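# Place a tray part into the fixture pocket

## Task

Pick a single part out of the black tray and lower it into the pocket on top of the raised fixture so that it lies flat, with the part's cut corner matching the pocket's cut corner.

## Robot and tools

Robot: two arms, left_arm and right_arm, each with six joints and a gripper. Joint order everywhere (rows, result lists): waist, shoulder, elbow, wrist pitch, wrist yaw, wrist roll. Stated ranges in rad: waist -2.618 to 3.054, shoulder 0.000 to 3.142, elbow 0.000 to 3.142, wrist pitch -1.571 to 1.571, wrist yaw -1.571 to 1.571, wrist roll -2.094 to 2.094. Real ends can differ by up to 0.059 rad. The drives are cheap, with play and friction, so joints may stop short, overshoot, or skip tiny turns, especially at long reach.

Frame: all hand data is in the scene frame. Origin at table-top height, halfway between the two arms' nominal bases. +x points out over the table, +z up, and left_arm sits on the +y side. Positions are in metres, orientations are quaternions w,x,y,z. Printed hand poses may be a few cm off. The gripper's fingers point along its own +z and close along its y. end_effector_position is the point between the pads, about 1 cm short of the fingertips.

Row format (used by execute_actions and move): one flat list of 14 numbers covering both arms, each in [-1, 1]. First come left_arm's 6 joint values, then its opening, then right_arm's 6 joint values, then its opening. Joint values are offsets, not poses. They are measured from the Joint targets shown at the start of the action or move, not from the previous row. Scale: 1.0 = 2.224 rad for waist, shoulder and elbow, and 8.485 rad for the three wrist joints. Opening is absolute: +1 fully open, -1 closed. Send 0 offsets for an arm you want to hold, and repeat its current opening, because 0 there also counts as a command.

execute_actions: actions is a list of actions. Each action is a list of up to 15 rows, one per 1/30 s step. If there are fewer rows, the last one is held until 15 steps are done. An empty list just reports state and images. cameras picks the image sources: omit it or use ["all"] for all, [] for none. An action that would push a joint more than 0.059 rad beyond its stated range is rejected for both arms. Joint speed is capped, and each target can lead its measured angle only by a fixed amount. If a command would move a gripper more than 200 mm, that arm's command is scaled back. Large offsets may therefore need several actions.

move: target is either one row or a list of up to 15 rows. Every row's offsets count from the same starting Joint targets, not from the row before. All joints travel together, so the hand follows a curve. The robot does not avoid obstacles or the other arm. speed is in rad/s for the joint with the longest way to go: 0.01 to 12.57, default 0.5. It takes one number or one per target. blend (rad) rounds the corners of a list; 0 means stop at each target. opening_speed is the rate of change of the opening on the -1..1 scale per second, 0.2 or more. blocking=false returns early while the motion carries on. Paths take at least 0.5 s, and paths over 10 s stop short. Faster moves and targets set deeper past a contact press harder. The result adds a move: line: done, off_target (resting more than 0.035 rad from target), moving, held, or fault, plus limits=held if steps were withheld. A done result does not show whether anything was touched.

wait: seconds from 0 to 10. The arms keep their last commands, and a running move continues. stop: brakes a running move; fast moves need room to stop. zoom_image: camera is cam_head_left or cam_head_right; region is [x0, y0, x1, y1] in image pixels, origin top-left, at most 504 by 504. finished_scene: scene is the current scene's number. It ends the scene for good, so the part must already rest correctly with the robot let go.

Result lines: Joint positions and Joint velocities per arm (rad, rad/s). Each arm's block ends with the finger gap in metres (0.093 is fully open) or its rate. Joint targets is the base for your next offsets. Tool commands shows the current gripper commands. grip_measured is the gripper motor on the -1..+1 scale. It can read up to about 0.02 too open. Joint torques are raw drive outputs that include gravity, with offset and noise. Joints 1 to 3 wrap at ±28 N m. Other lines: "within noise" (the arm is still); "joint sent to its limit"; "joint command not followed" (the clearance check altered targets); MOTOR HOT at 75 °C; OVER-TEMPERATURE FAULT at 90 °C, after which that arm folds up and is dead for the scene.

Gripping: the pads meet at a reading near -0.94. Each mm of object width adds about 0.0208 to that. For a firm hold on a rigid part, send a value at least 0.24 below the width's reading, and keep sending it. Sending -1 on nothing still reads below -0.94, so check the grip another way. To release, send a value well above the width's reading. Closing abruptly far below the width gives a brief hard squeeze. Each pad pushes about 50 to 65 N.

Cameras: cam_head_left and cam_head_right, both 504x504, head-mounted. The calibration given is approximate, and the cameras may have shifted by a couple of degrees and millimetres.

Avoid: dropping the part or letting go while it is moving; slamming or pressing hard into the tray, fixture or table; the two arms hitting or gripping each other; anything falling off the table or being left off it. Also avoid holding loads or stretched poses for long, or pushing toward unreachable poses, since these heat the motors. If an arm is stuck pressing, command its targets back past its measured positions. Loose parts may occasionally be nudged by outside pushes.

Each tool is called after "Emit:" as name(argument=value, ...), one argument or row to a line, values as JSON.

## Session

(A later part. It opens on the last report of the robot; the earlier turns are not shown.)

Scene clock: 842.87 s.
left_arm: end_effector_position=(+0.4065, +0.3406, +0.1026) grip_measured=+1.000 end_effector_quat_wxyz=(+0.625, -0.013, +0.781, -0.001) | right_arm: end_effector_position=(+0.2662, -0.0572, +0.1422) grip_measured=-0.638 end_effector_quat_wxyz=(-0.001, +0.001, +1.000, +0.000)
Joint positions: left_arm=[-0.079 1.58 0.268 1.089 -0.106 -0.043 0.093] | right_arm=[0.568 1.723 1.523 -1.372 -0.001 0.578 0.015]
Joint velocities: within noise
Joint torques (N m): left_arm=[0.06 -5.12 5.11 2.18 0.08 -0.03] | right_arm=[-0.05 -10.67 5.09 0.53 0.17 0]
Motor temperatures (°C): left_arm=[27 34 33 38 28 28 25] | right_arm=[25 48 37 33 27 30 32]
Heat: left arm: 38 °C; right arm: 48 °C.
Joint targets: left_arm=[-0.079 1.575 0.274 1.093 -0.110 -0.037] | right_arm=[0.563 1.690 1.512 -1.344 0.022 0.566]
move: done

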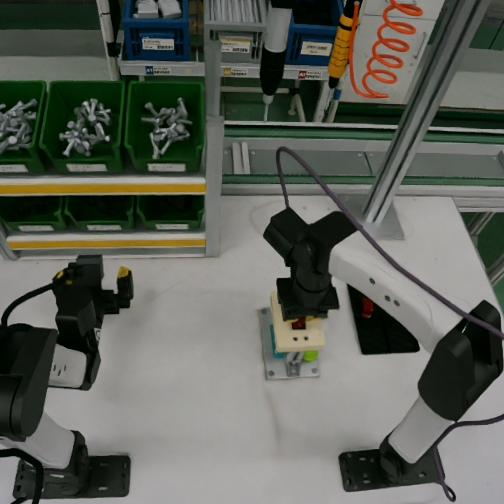

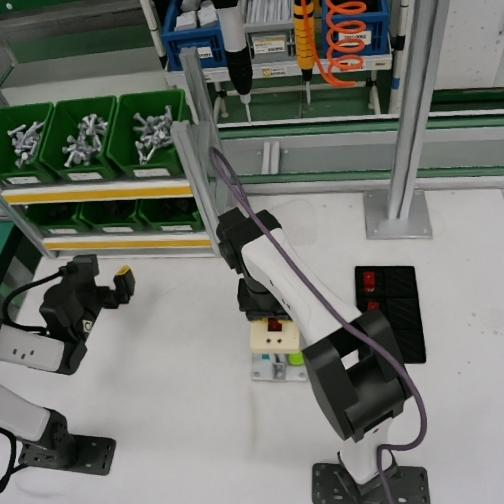

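Emit:
move(
  target=[0,0,0,0,0,0,1, 0,0,-0.0072,0.0019,0,0,-0.75],
  speed=0.1,
  cameras=[],
)

Emit:
move(
  target=[0,0,0,0,0,0,1, 0,0,-0.0054,0.0014,0,0,-0.75],
  speed=0.1,
)

Emit:
zoom_image(
  camera="cam_head_left",
  region=[280, 310, 315, 345],
)

Emit:
zoom_image(
  camera="cam_head_right",
  region=[255, 310, 290, 345],
)

Scene clock: 856.40 s.
left_arm: end_effector_position=(+0.4065, +0.3406, +0.1026) grip_measured=+1.000 end_effector_quat_wxyz=(+0.625, -0.013, +0.781, -0.001) | right_arm: end_effector_position=(+0.2657, -0.0576, +0.1384) grip_measured=-0.638 end_effector_quat_wxyz=(-0.002, +0.001, +1.000, +0.000)
Joint positions: left_arm=[-0.079 1.58 0.268 1.089 -0.106 -0.043 0.093] | right_arm=[0.568 1.723 1.508 -1.36 -0.001 0.578 0.015]
Joint velocities: within noise
Joint torques (N m): left_arm=[0.12 -5.05 5.18 2.19 0.1 -0.02] | right_arm=[-0.05 -10.69 5.03 0.57 0.17 0.01]
Motor temperatures (°C): left_arm=[27 34 33 38 28 28 25] | right_arm=[25 48 38 33 27 30 32]
Heat: left arm: 38 °C; right arm: 48 °C.
Joint targets: left_arm=[-0.079 1.575 0.274 1.093 -0.110 -0.037] | right_arm=[0.563 1.690 1.496 -1.328 0.022 0.566]
move: done
No camera images: "cameras" was empty.

Scene clock: 857.10 s.
left_arm: end_effector_position=(+0.4065, +0.3406, +0.1026) grip_measured=+1.000 end_effector_quat_wxyz=(+0.625, -0.013, +0.781, -0.001) | right_arm: end_effector_position=(+0.2657, -0.0575, +0.1383) grip_measured=-0.638 end_effector_quat_wxyz=(+0.001, +0.001, +1.000, +0.002)
Joint positions: left_arm=[-0.079 1.58 0.268 1.089 -0.106 -0.043 0.093] | right_arm=[0.568 1.716 1.5 -1.35 -0.001 0.578 0.015]
Joint velocities: within noise
Joint torques (N m): left_arm=[0.03 -5.05 5.11 2.2 0.08 -0.03] | right_arm=[-0.05 -9.99 4.77 0.61 0.17 0]
Motor temperatures (°C): left_arm=[27 34 33 38 28 28 25] | right_arm=[25 48 38 33 27 30 32]
Heat: left arm: 38 °C; right arm: 48 °C.
Joint targets: left_arm=[-0.079 1.575 0.274 1.093 -0.110 -0.037] | right_arm=[0.563 1.690 1.484 -1.316 0.022 0.566]
move: done

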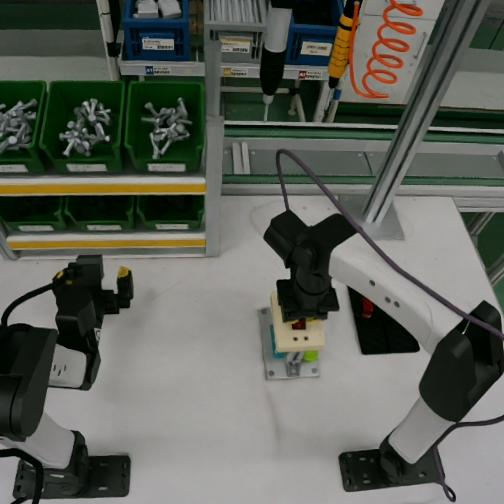

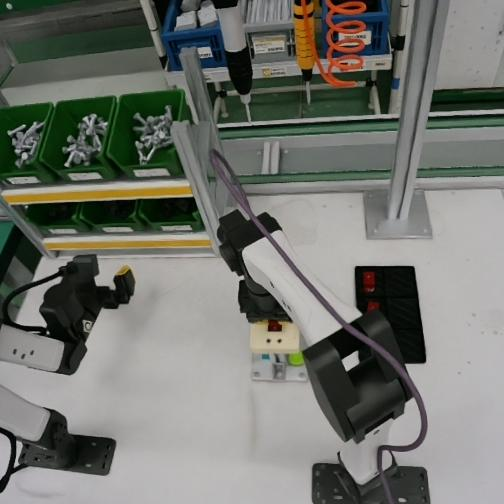

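Scaled by 14.400 from the camera's 504x504 image, which has a finer 720x720 frame.

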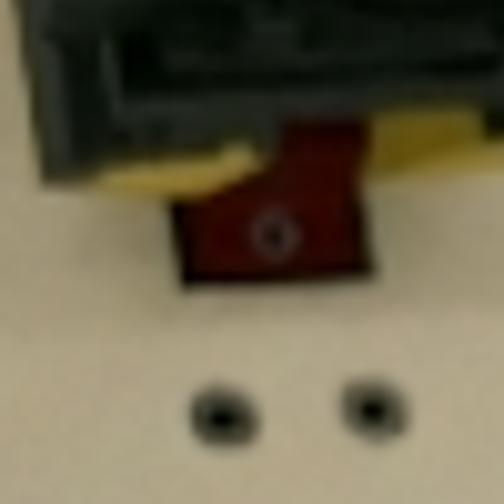

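Scaled by 14.400 from the camera's 504x504 image, which has a finer 720x720 frame.

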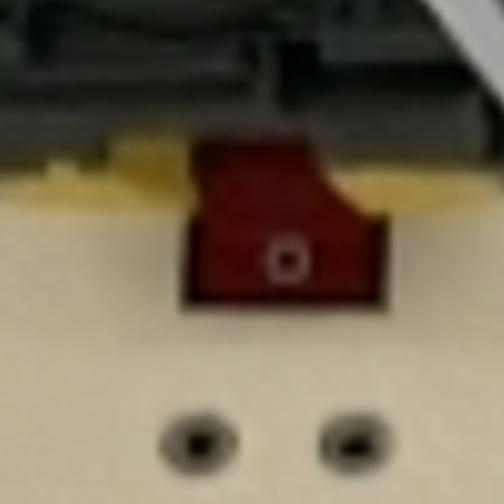

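Emit:
move(
  target=[0,0,0,0,0,0,1, 0,0,-0.0036,0,0,0,-0.75],
  speed=0.1,
)

Emit:
zoom_image(
  camera="cam_head_left",
  region=[280, 310, 315, 345],
)

Emit:
zoom_image(
  camera="cam_head_right",
  region=[255, 310, 290, 345],
)

Scene clock: 891.60 s.
left_arm: end_effector_position=(+0.4065, +0.3406, +0.1026) grip_measured=+1.000 end_effector_quat_wxyz=(+0.625, -0.013, +0.781, -0.001) | right_arm: end_effector_position=(+0.2655, -0.0577, +0.1382) grip_measured=-0.638 end_effector_quat_wxyz=(+0.003, +0.001, +1.000, +0.003)
Joint positions: left_arm=[-0.079 1.58 0.268 1.089 -0.106 -0.043 0.093] | right_arm=[0.568 1.712 1.494 -1.346 -0.001 0.578 0.015]
Joint velocities: within noise
Joint torques (N m): left_arm=[0.1 -5.03 5.12 2.2 0.08 -0.02] | right_arm=[-0.06 -9.58 4.49 0.58 0.17 0.01]
Motor temperatures (°C): left_arm=[27 34 33 38 28 28 25] | right_arm=[25 51 37 33 27 30 32]
Heat: left arm: 38 °C; right arm: 51 °C.
Joint targets: left_arm=[-0.079 1.575 0.274 1.093 -0.110 -0.037] | right_arm=[0.563 1.690 1.476 -1.316 0.022 0.566]
move: done

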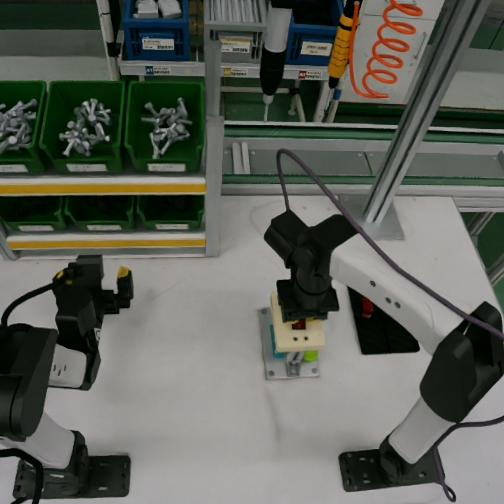

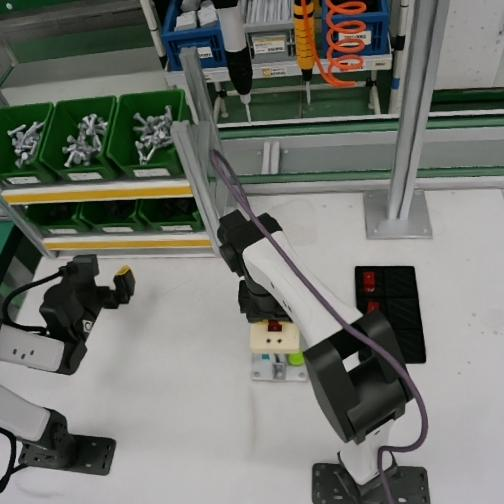

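Scaled by 14.400 from the camera's 504x504 image, which has a finer 720x720 frame.

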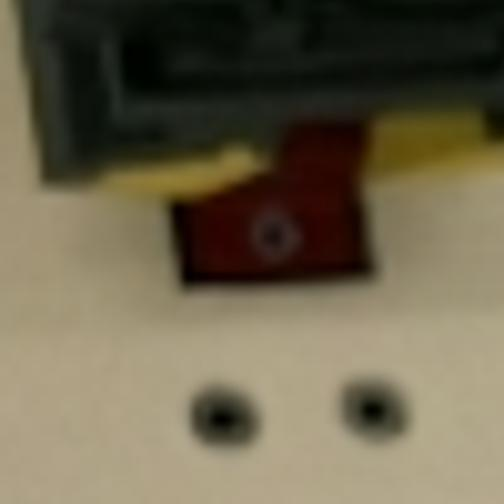

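Scaled by 14.400 from the camera's 504x504 image, which has a finer 720x720 frame.

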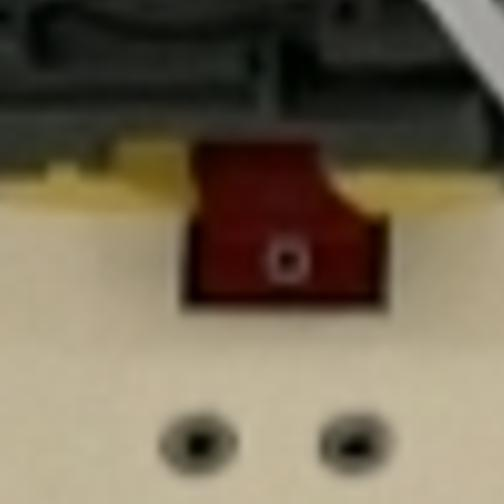

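Emit:
move(
  target=[0,0,0,0,0,0,1, 0,0,0.003,0,0,0,0],
  speed=0.1,
  opening_speed=0.5,
)

Emit:
zoom_image(
  camera="cam_head_left",
  region=[280, 310, 315, 345],
)

Emit:
zoom_image(
  camera="cam_head_right",
  region=[255, 310, 290, 345],
)

Scene clock: 912.30 s.
left_arm: end_effector_position=(+0.4065, +0.3406, +0.1026) grip_measured=+1.000 end_effector_quat_wxyz=(+0.625, -0.013, +0.781, -0.001) | right_arm: end_effector_position=(+0.2663, -0.0576, +0.1383) grip_measured=-0.003 end_effector_quat_wxyz=(+0.005, +0.001, +1.000, +0.003)
Joint positions: left_arm=[-0.079 1.58 0.268 1.089 -0.106 -0.043 0.093] | right_arm=[0.568 1.712 1.494 -1.343 0 0.578 0.045]
Joint velocities: within noise
Joint torques (N m): left_arm=[0.16 -5.05 5.2 2.2 0.07 -0.02] | right_arm=[-0.03 -9.58 5.11 0.55 0.17 0]
Motor temperatures (°C): left_arm=[27 34 33 38 28 28 25] | right_arm=[25 49 36 33 27 30 32]
Heat: left arm: 38 °C; right arm: 49 °C.
Joint targets: left_arm=[-0.079 1.575 0.274 1.093 -0.110 -0.037] | right_arm=[0.562 1.690 1.483 -1.316 0.022 0.566]
move: done

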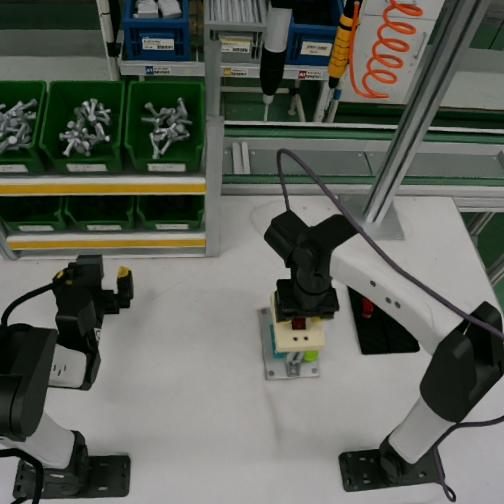

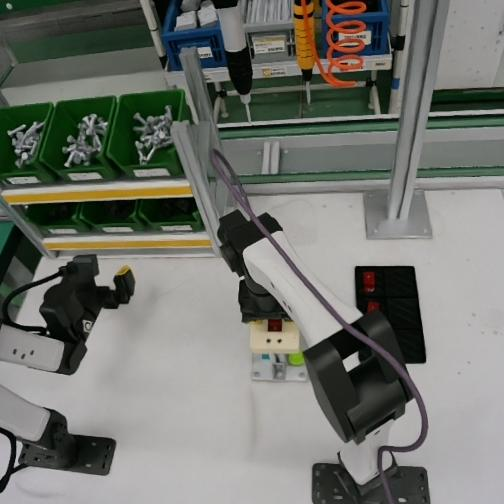

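Scaled by 14.400 from the camera's 504x504 image, which has a finer 720x720 frame.

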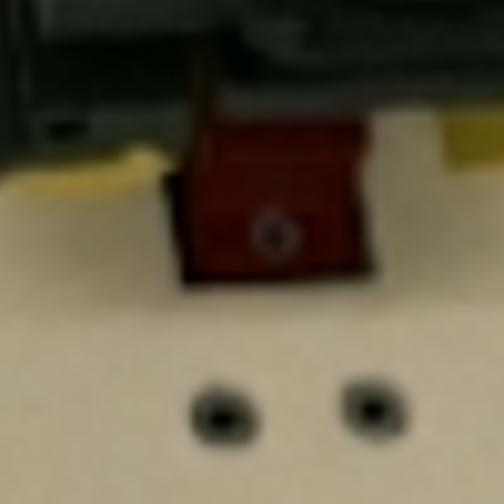

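Scaled by 14.400 from the camera's 504x504 image, which has a finer 720x720 frame.

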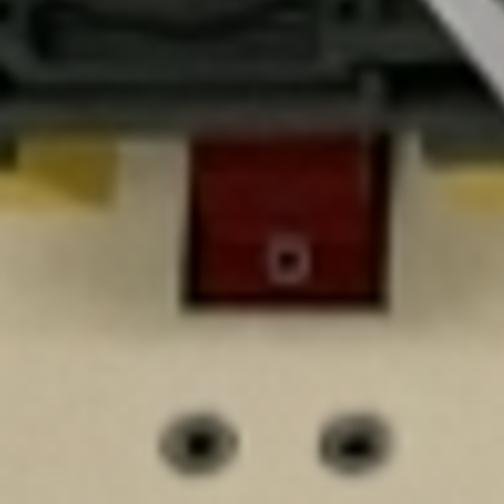

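Emit:
move(
  target=[
    [0,0,0,0,0,0,1, 0,0.0216,0.0787,-0.0202,0,0,0],
    [0,0,0,0,0,0,1, -0.34,0.0216,0.0787,-0.0202,0,0,0],
  ],
  speed=[0.25, 0.9],
)

Emit:
zoom_image(
  camera="cam_head_left",
  region=[270, 280, 330, 340],
)

Emit:
zoom_image(
  camera="cam_head_right",
  region=[245, 280, 305, 340],
)

Scene clock: 922.70 s.
left_arm: end_effector_position=(+0.4065, +0.3406, +0.1026) grip_measured=+1.000 end_effector_quat_wxyz=(+0.625, -0.013, +0.781, -0.001) | right_arm: end_effector_position=(+0.3103, -0.2870, +0.1713) grip_measured=-0.003 end_effector_quat_wxyz=(+0.007, +0.371, +0.929, -0.003)
Joint positions: left_arm=[-0.079 1.58 0.268 1.089 -0.106 -0.043 0.093] | right_arm=[-0.196 1.72 1.635 -1.473 0.008 0.57 0.045]
Joint velocities: within noise
Joint torques (N m): left_arm=[0.12 -5.09 5.15 2.2 0.08 -0.04] | right_arm=[0.47 -5.94 8.13 0.18 0.08 0.02]
Motor temperatures (°C): left_arm=[27 34 33 38 28 28 25] | right_arm=[25 48 36 33 27 30 32]
Heat: left arm: 38 °C; right arm: 48 °C.
Joint targets: left_arm=[-0.079 1.575 0.274 1.093 -0.110 -0.037] | right_arm=[-0.194 1.738 1.658 -1.487 0.022 0.566]
move: done

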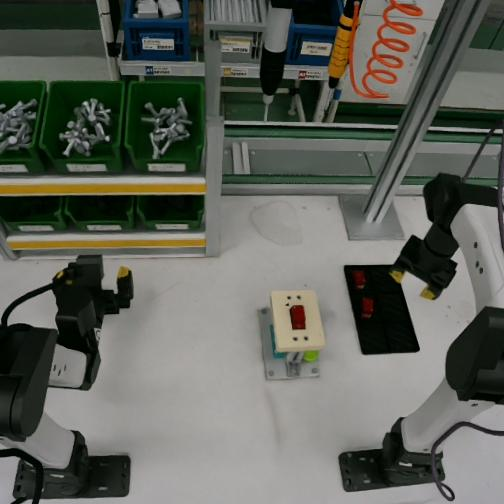

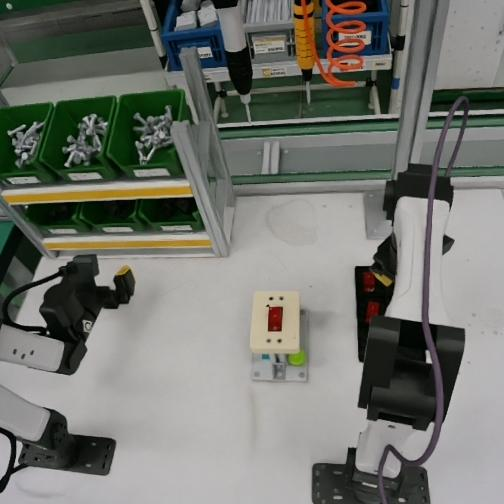

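Scaled by 8.400 from the camera's 504x504 image, which has a finer 720x720 frame.

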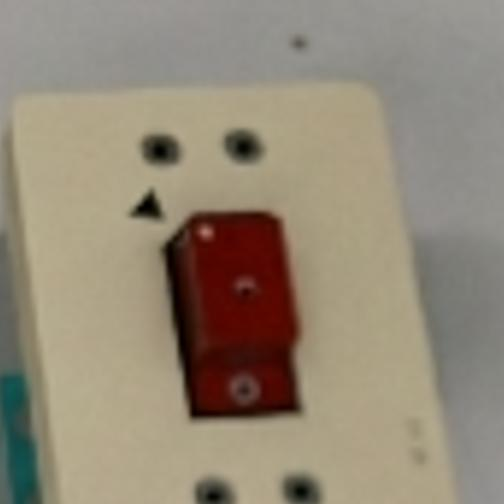

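Scaled by 8.400 from the camera's 504x504 image, which has a finer 720x720 frame.

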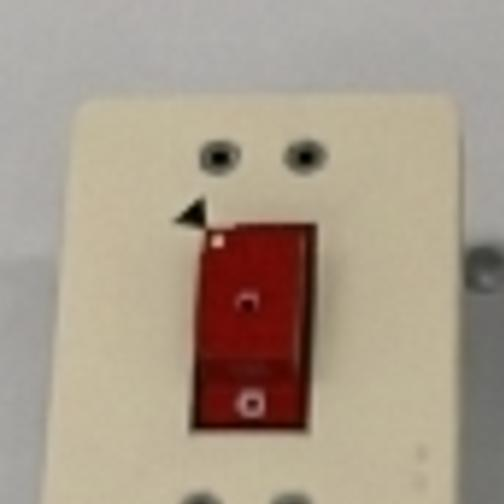

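Emit:
zoom_image(
  camera="cam_head_left",
  region=[283, 298, 313, 334],
)

Emit:
zoom_image(
  camera="cam_head_right",
  region=[260, 300, 290, 336],
)

Scaled by 14.000 from the camera's 504x504 image, which has a finer 720x720 frame.

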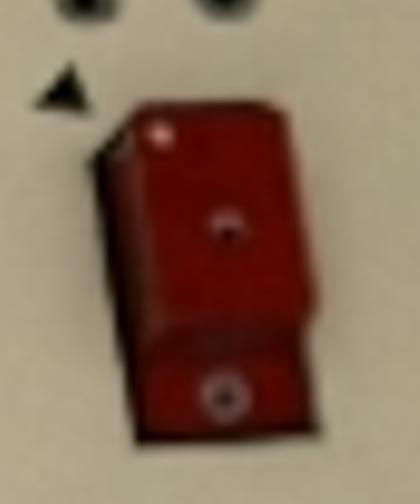

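Scaled by 14.000 from the camera's 504x504 image, which has a finer 720x720 frame.

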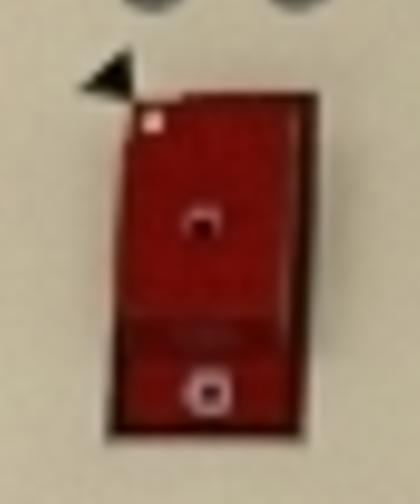

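Emit:
move(
  target=[0,0,0,0,0,0,1, 0.3336,0.0225,0.036,-0.0045,0,-0.0011,-0.95],
  speed=0.8,
  opening_speed=1.0,
)

Emit:
zoom_image(
  camera="cam_head_left",
  region=[270, 280, 330, 340],
)

Emit:
zoom_image(
  camera="cam_head_right",
  region=[245, 280, 305, 340],
)

Scene clock: 1030.33 s.
left_arm: end_effector_position=(+0.4065, +0.3406, +0.1026) grip_measured=+1.000 end_effector_quat_wxyz=(+0.625, -0.013, +0.781, -0.001) | right_arm: end_effector_position=(+0.2773, -0.0583, +0.1765) grip_measured=-0.946 end_effector_quat_wxyz=(+0.004, -0.001, +1.000, -0.003)
Joint positions: left_arm=[-0.079 1.58 0.268 1.089 -0.106 -0.043 0.093] | right_arm=[0.552 1.768 1.713 -1.511 0.009 0.558 0]
Joint velocities: within noise
Joint torques (N m): left_arm=[0.06 -5.01 5.16 2.19 0.08 -0.03] | right_arm=[0.06 -6.11 8.25 0.18 0.06 0.01]
Motor temperatures (°C): left_arm=[27 34 33 38 28 28 25] | right_arm=[25 43 41 31 27 30 30]
Heat: left arm: 38 °C; right arm: 43 °C.
Joint targets: left_arm=[-0.079 1.575 0.274 1.093 -0.110 -0.037] | right_arm=[0.548 1.788 1.737 -1.525 0.022 0.557]
move: done

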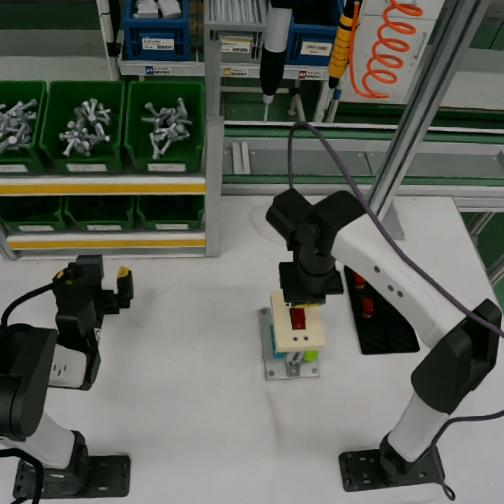

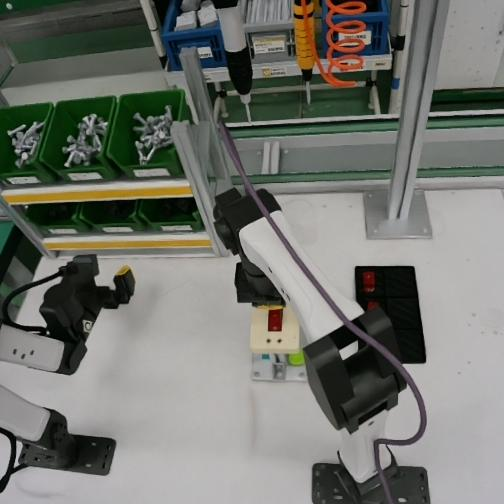

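Scaled by 8.400 from the camera's 504x504 image, which has a finer 720x720 frame.

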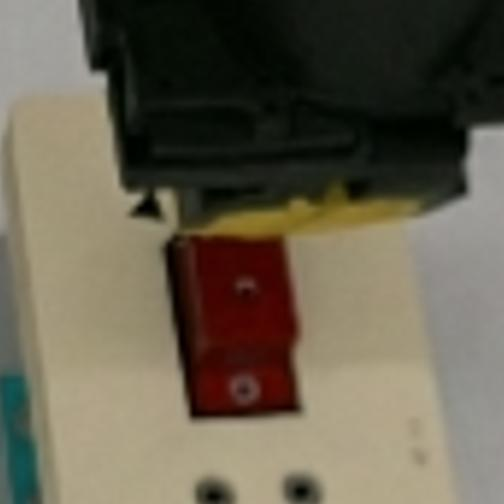

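Scaled by 8.400 from the camera's 504x504 image, which has a finer 720x720 frame.

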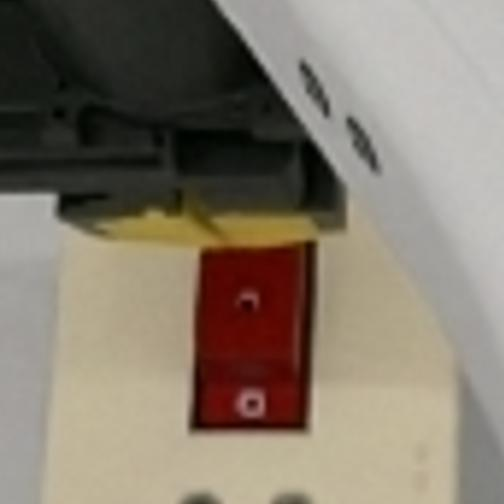

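Emit:
move(
  target=[0,0,0,0,0,0,1, 0,0,-0.0526,0.0138,0,0,-0.95],
  speed=0.2,
  cameras=[],
)

Emit:
move(
  target=[0,0,0,0,0,0,1, 0,0,-0.0054,0.0014,0,0,-0.95],
  speed=0.05,
  cameras=[],
)

Emit:
move(
  target=[0,0,0,0,0,0,1, 0,0,-0.0054,0.0014,0,0,-0.95],
  speed=0.05,
)

Emit:
zoom_image(
  camera="cam_head_left",
  region=[270, 280, 330, 340],
)

Emit:
zoom_image(
  camera="cam_head_right",
  region=[245, 280, 305, 340],
)

Scene clock: 1056.63 s.
left_arm: end_effector_position=(+0.4065, +0.3406, +0.1026) grip_measured=+1.000 end_effector_quat_wxyz=(+0.625, -0.013, +0.781, -0.001) | right_arm: end_effector_position=(+0.2792, -0.0571, +0.1567) grip_measured=-0.946 end_effector_quat_wxyz=(+0.003, -0.001, +1.000, -0.003)
Joint positions: left_arm=[-0.079 1.58 0.268 1.089 -0.106 -0.043 0.093] | right_arm=[0.552 1.768 1.634 -1.435 0.009 0.558 0]
Joint velocities: within noise
Joint torques (N m): left_arm=[0.08 -5.09 5.18 2.19 0.08 -0.02] | right_arm=[0.08 -6.19 4.92 0.55 0.07 0.01]
Motor temperatures (°C): left_arm=[27 34 33 38 28 28 25] | right_arm=[25 42 41 31 27 30 30]
Heat: left arm: 38 °C; right arm: 42 °C.
Joint targets: left_arm=[-0.079 1.575 0.274 1.093 -0.110 -0.037] | right_arm=[0.548 1.788 1.620 -1.408 0.022 0.557]
move: done
No camera images: "cameras" was empty.

Scene clock: 1057.40 s.
left_arm: end_effector_position=(+0.4065, +0.3406, +0.1026) grip_measured=+1.000 end_effector_quat_wxyz=(+0.625, -0.013, +0.781, -0.001) | right_arm: end_effector_position=(+0.2793, -0.0570, +0.1539) grip_measured=-0.946 end_effector_quat_wxyz=(+0.003, -0.001, +1.000, -0.004)
Joint positions: left_arm=[-0.079 1.58 0.268 1.089 -0.106 -0.043 0.093] | right_arm=[0.552 1.768 1.623 -1.424 0.009 0.558 0]
Joint velocities: within noise
Joint torques (N m): left_arm=[0.14 -5.04 5.11 2.19 0.08 -0.03] | right_arm=[0.08 -6.19 4.86 0.54 0.06 0.01]
Motor temperatures (°C): left_arm=[27 34 33 38 28 28 25] | right_arm=[25 42 41 31 27 30 30]
Heat: left arm: 38 °C; right arm: 42 °C.
Joint targets: left_arm=[-0.079 1.575 0.274 1.093 -0.110 -0.037] | right_arm=[0.548 1.788 1.609 -1.396 0.022 0.557]
move: done
No camera images: "cameras" was empty.

Scene clock: 1058.17 s.
left_arm: end_effector_position=(+0.4065, +0.3406, +0.1026) grip_measured=+1.000 end_effector_quat_wxyz=(+0.625, -0.013, +0.781, -0.001) | right_arm: end_effector_position=(+0.2796, -0.0569, +0.1509) grip_measured=-0.946 end_effector_quat_wxyz=(+0.003, -0.001, +1.000, -0.003)
Joint positions: left_arm=[-0.079 1.58 0.268 1.089 -0.106 -0.043 0.093] | right_arm=[0.552 1.768 1.61 -1.412 0.009 0.558 0]
Joint velocities: within noise
Joint torques (N m): left_arm=[0.16 -5.07 5.14 2.19 0.06 -0.04] | right_arm=[0.08 -6.2 4.88 0.52 0.06 0.01]
Motor temperatures (°C): left_arm=[27 34 33 38 28 28 25] | right_arm=[25 42 41 31 27 30 30]
Heat: left arm: 38 °C; right arm: 42 °C.
Joint targets: left_arm=[-0.079 1.575 0.274 1.093 -0.110 -0.037] | right_arm=[0.548 1.788 1.596 -1.384 0.022 0.557]
move: done

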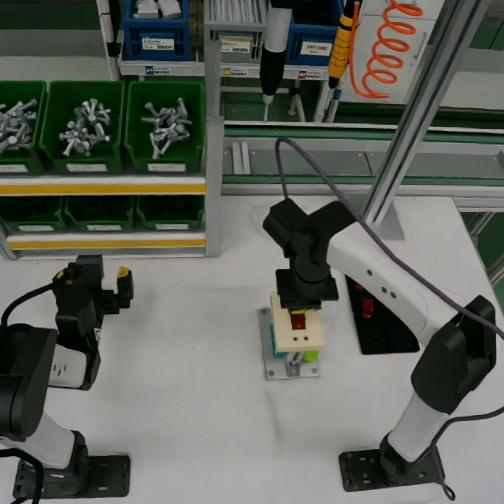

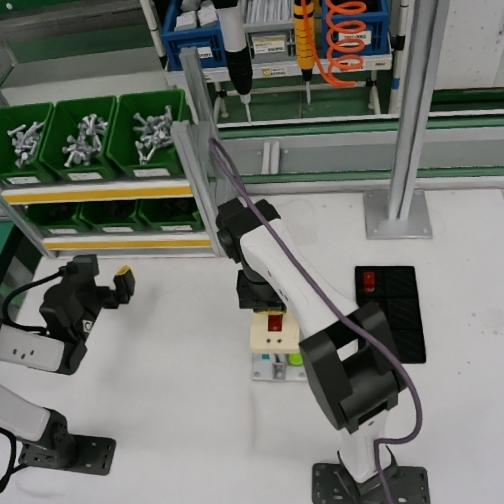

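Scaled by 8.400 from the camera's 504x504 image, which has a finer 720x720 frame.

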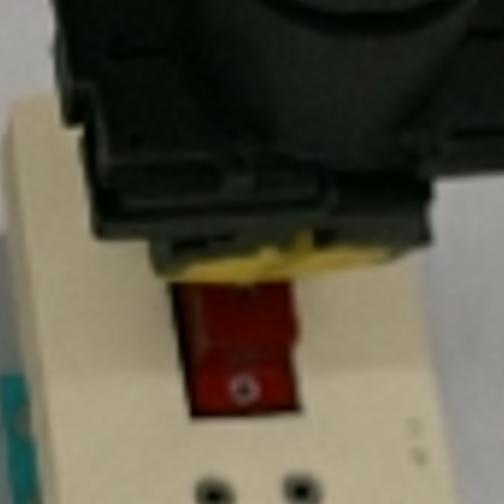

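Scaled by 8.400 from the camera's 504x504 image, which has a finer 720x720 frame.

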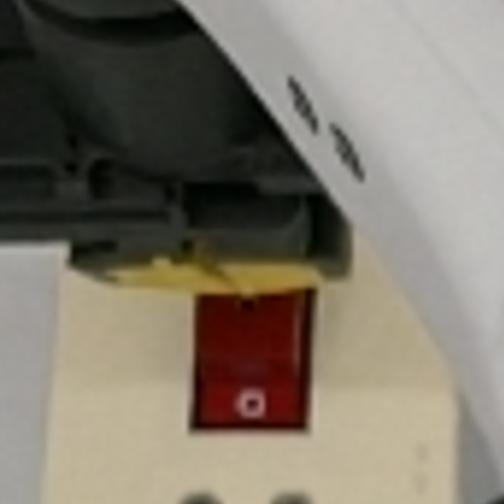

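Emit:
move(
  target=[0,0,0,0,0,0,1, 0,0,-0.0036,0.0009,0,0,-0.95],
  speed=0.05,
  cameras=[],
)

Emit:
move(
  target=[0,0,0,0,0,0,1, 0,0,-0.0036,0.0009,0,0,-0.95],
  speed=0.05,
  cameras=[],
)

Emit:
move(
  target=[0,0,0,0,0,0,1, 0,0,-0.0036,0.0009,0,0,-0.95],
  speed=0.05,
)

Emit:
zoom_image(
  camera="cam_head_right",
  region=[245, 280, 305, 340],
)

Scene clock: 1068.77 s.
left_arm: end_effector_position=(+0.4065, +0.3406, +0.1026) grip_measured=+1.000 end_effector_quat_wxyz=(+0.625, -0.013, +0.781, -0.001) | right_arm: end_effector_position=(+0.2797, -0.0568, +0.1489) grip_measured=-0.946 end_effector_quat_wxyz=(+0.003, -0.001, +1.000, -0.003)
Joint positions: left_arm=[-0.079 1.58 0.268 1.089 -0.106 -0.043 0.093] | right_arm=[0.552 1.768 1.603 -1.404 0.009 0.558 0]
Joint velocities: within noise
Joint torques (N m): left_arm=[0.09 -5.08 5.22 2.19 0.06 -0.04] | right_arm=[0.09 -6.2 4.86 0.53 0.06 0.01]
Motor temperatures (°C): left_arm=[27 34 33 38 28 28 25] | right_arm=[25 41 40 31 27 30 29]
Heat: left arm: 38 °C; right arm: 41 °C.
Joint targets: left_arm=[-0.079 1.575 0.274 1.093 -0.110 -0.037] | right_arm=[0.548 1.788 1.589 -1.377 0.022 0.557]
move: done
No camera images: "cameras" was empty.

Scene clock: 1069.47 s.
left_arm: end_effector_position=(+0.4065, +0.3406, +0.1026) grip_measured=+1.000 end_effector_quat_wxyz=(+0.625, -0.013, +0.781, -0.001) | right_arm: end_effector_position=(+0.2803, -0.0564, +0.1480) grip_measured=-0.946 end_effector_quat_wxyz=(+0.004, -0.001, +1.000, -0.003)
Joint positions: left_arm=[-0.079 1.58 0.268 1.089 -0.106 -0.043 0.093] | right_arm=[0.552 1.768 1.599 -1.398 0.009 0.558 0]
Joint velocities: within noise
Joint torques (N m): left_arm=[0.1 -5.03 5.19 2.21 0.06 -0.02] | right_arm=[0.09 -6.19 4.49 0.56 0.07 0.01]
Motor temperatures (°C): left_arm=[27 34 33 38 28 28 25] | right_arm=[25 41 40 31 27 30 29]
Heat: left arm: 38 °C; right arm: 41 °C.
Joint targets: left_arm=[-0.079 1.575 0.274 1.093 -0.110 -0.037] | right_arm=[0.548 1.788 1.581 -1.369 0.022 0.557]
move: done
No camera images: "cameras" was empty.

Scene clock: 1070.17 s.
left_arm: end_effector_position=(+0.4065, +0.3406, +0.1026) grip_measured=+1.000 end_effector_quat_wxyz=(+0.625, -0.013, +0.781, -0.001) | right_arm: end_effector_position=(+0.2799, -0.0567, +0.1475) grip_measured=-0.946 end_effector_quat_wxyz=(+0.003, -0.001, +1.000, -0.003)
Joint positions: left_arm=[-0.079 1.58 0.268 1.089 -0.106 -0.043 0.093] | right_arm=[0.552 1.768 1.597 -1.398 0.009 0.558 0]
Joint velocities: within noise
Joint torques (N m): left_arm=[0.13 -5.08 5.12 2.21 0.08 -0.04] | right_arm=[0.08 -6.2 3.92 0.63 0.07 0.01]
Motor temperatures (°C): left_arm=[27 34 33 38 28 28 25] | right_arm=[25 41 40 31 27 30 29]
Heat: left arm: 38 °C; right arm: 41 °C.
Joint targets: left_arm=[-0.079 1.575 0.274 1.093 -0.110 -0.037] | right_arm=[0.548 1.788 1.573 -1.362 0.022 0.557]
move: off_target (right_arm); right_arm: the wrist pitch is farthest, 0.037 rad from its target

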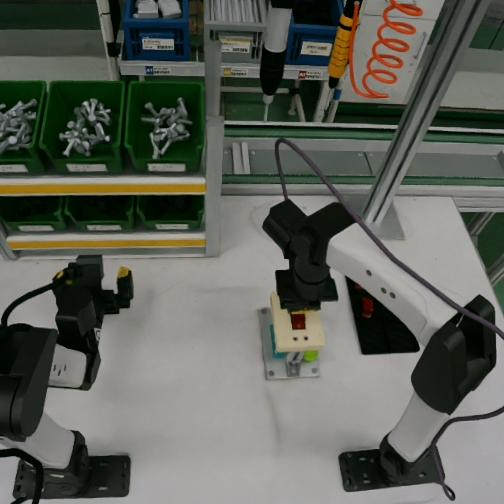

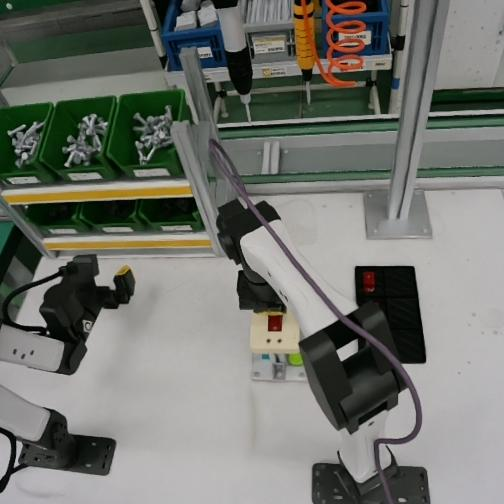

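Scaled by 8.400 from the camera's 504x504 image, which has a finer 720x720 frame.

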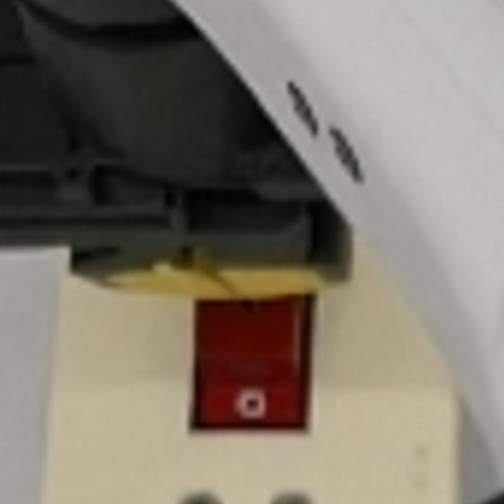

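Emit:
move(
  target=[0,0,0,0,0,0,1, 0,0,-0.008,0.0012,0,0,-0.95],
  speed=0.05,
)

Emit:
zoom_image(
  camera="cam_head_right",
  region=[260, 300, 290, 336],
)

Emit:
zoom_image(
  camera="cam_head_left",
  region=[283, 298, 313, 334],
)

Scene clock: 1082.10 s.
left_arm: end_effector_position=(+0.4065, +0.3406, +0.1026) grip_measured=+1.000 end_effector_quat_wxyz=(+0.625, -0.013, +0.781, -0.001) | right_arm: end_effector_position=(+0.2799, -0.0566, +0.1467) grip_measured=-0.946 end_effector_quat_wxyz=(+0.003, -0.001, +1.000, -0.003)
Joint positions: left_arm=[-0.079 1.58 0.268 1.089 -0.106 -0.043 0.093] | right_arm=[0.552 1.768 1.594 -1.395 0.009 0.558 0]
Joint velocities: within noise
Joint torques (N m): left_arm=[0.09 -5.05 5.22 2.19 0.07 -0.03] | right_arm=[0.08 -6.2 2.59 0.7 0.06 0]
Motor temperatures (°C): left_arm=[27 34 33 38 28 28 25] | right_arm=[25 41 40 31 27 30 29]
Heat: left arm: 38 °C; right arm: 41 °C.
Joint targets: left_arm=[-0.079 1.575 0.274 1.093 -0.110 -0.037] | right_arm=[0.548 1.788 1.555 -1.351 0.022 0.557]
move: off_target (right_arm); right_arm: the wrist pitch is farthest, 0.043 rad from its target

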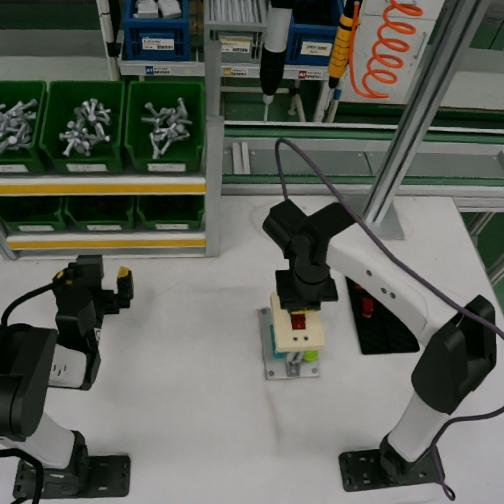

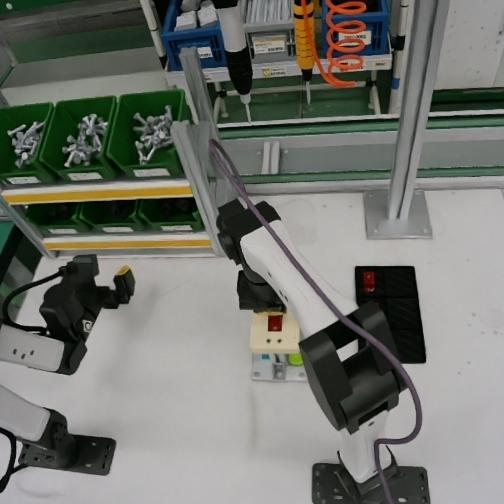

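Scaled by 14.000 from the camera's 504x504 image, which has a finer 720x720 frame.

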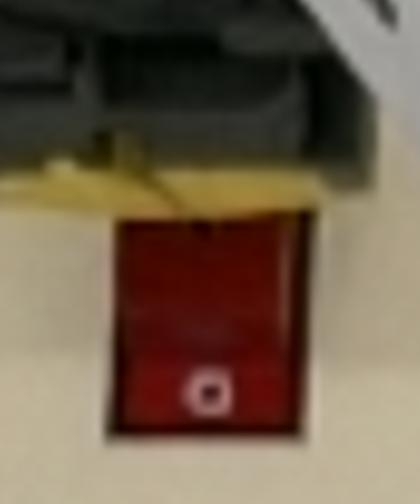

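Scaled by 14.000 from the camera's 504x504 image, which has a finer 720x720 frame.

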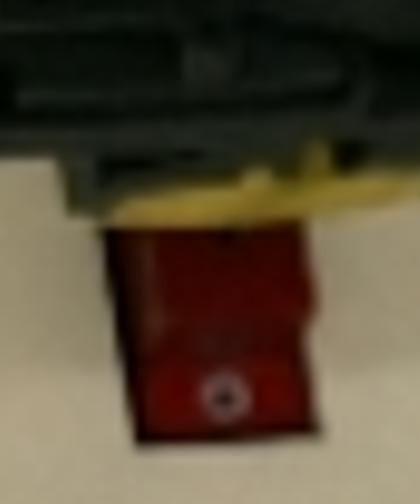

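Emit:
move(
  target=[0,0,0,0,0,0,1, 0,0,0.075,-0.0165,0,0,-0.95],
  speed=0.3,
)

Emit:
zoom_image(
  camera="cam_head_left",
  region=[270, 280, 330, 340],
)

Emit:
zoom_image(
  camera="cam_head_right",
  region=[245, 280, 305, 340],
)

Scene clock: 1098.43 s.
left_arm: end_effector_position=(+0.4065, +0.3406, +0.1026) grip_measured=+1.000 end_effector_quat_wxyz=(+0.625, -0.013, +0.781, -0.001) | right_arm: end_effector_position=(+0.2823, -0.0551, +0.1728) grip_measured=-0.946 end_effector_quat_wxyz=(+0.013, -0.001, +1.000, +0.003)
Joint positions: left_arm=[-0.079 1.58 0.268 1.089 -0.106 -0.043 0.093] | right_arm=[0.552 1.769 1.7 -1.476 0.009 0.558 0]
Joint velocities: within noise
Joint torques (N m): left_arm=[0.12 -5.14 5.15 2.19 0.08 -0.02] | right_arm=[0.08 -6.32 8.09 0.18 0.06 0.01]
Motor temperatures (°C): left_arm=[27 34 33 38 28 28 25] | right_arm=[25 41 39 32 27 30 29]
Heat: left arm: 38 °C; right arm: 41 °C.
Joint targets: left_arm=[-0.079 1.575 0.274 1.093 -0.110 -0.037] | right_arm=[0.548 1.788 1.722 -1.491 0.022 0.557]
move: done

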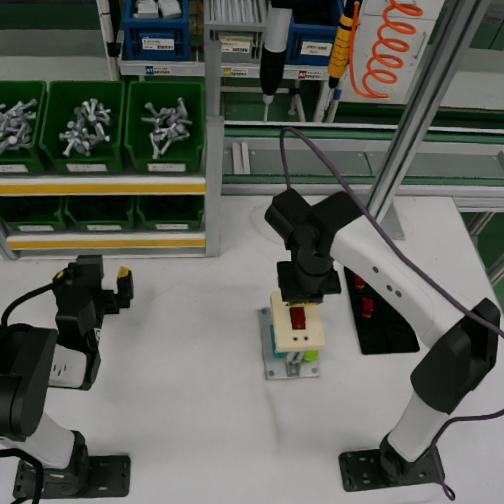

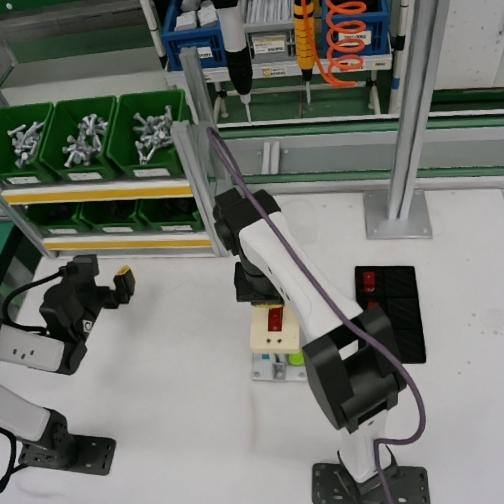

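Scaled by 8.400 from the camera's 504x504 image, which has a finer 720x720 frame.

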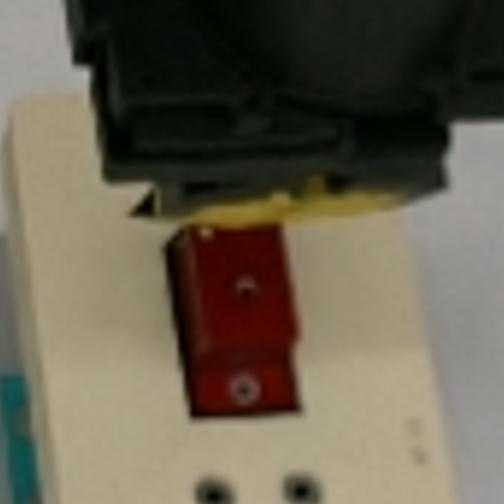

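Scaled by 8.400 from the camera's 504x504 image, which has a finer 720x720 frame.

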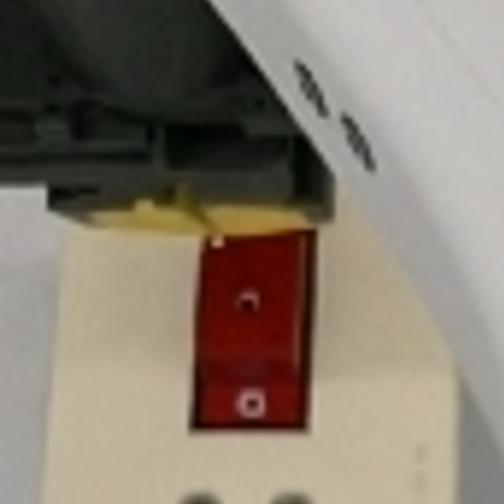

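Emit:
finished_scene(
  scene=1,
)

The scene is finished: the task was done.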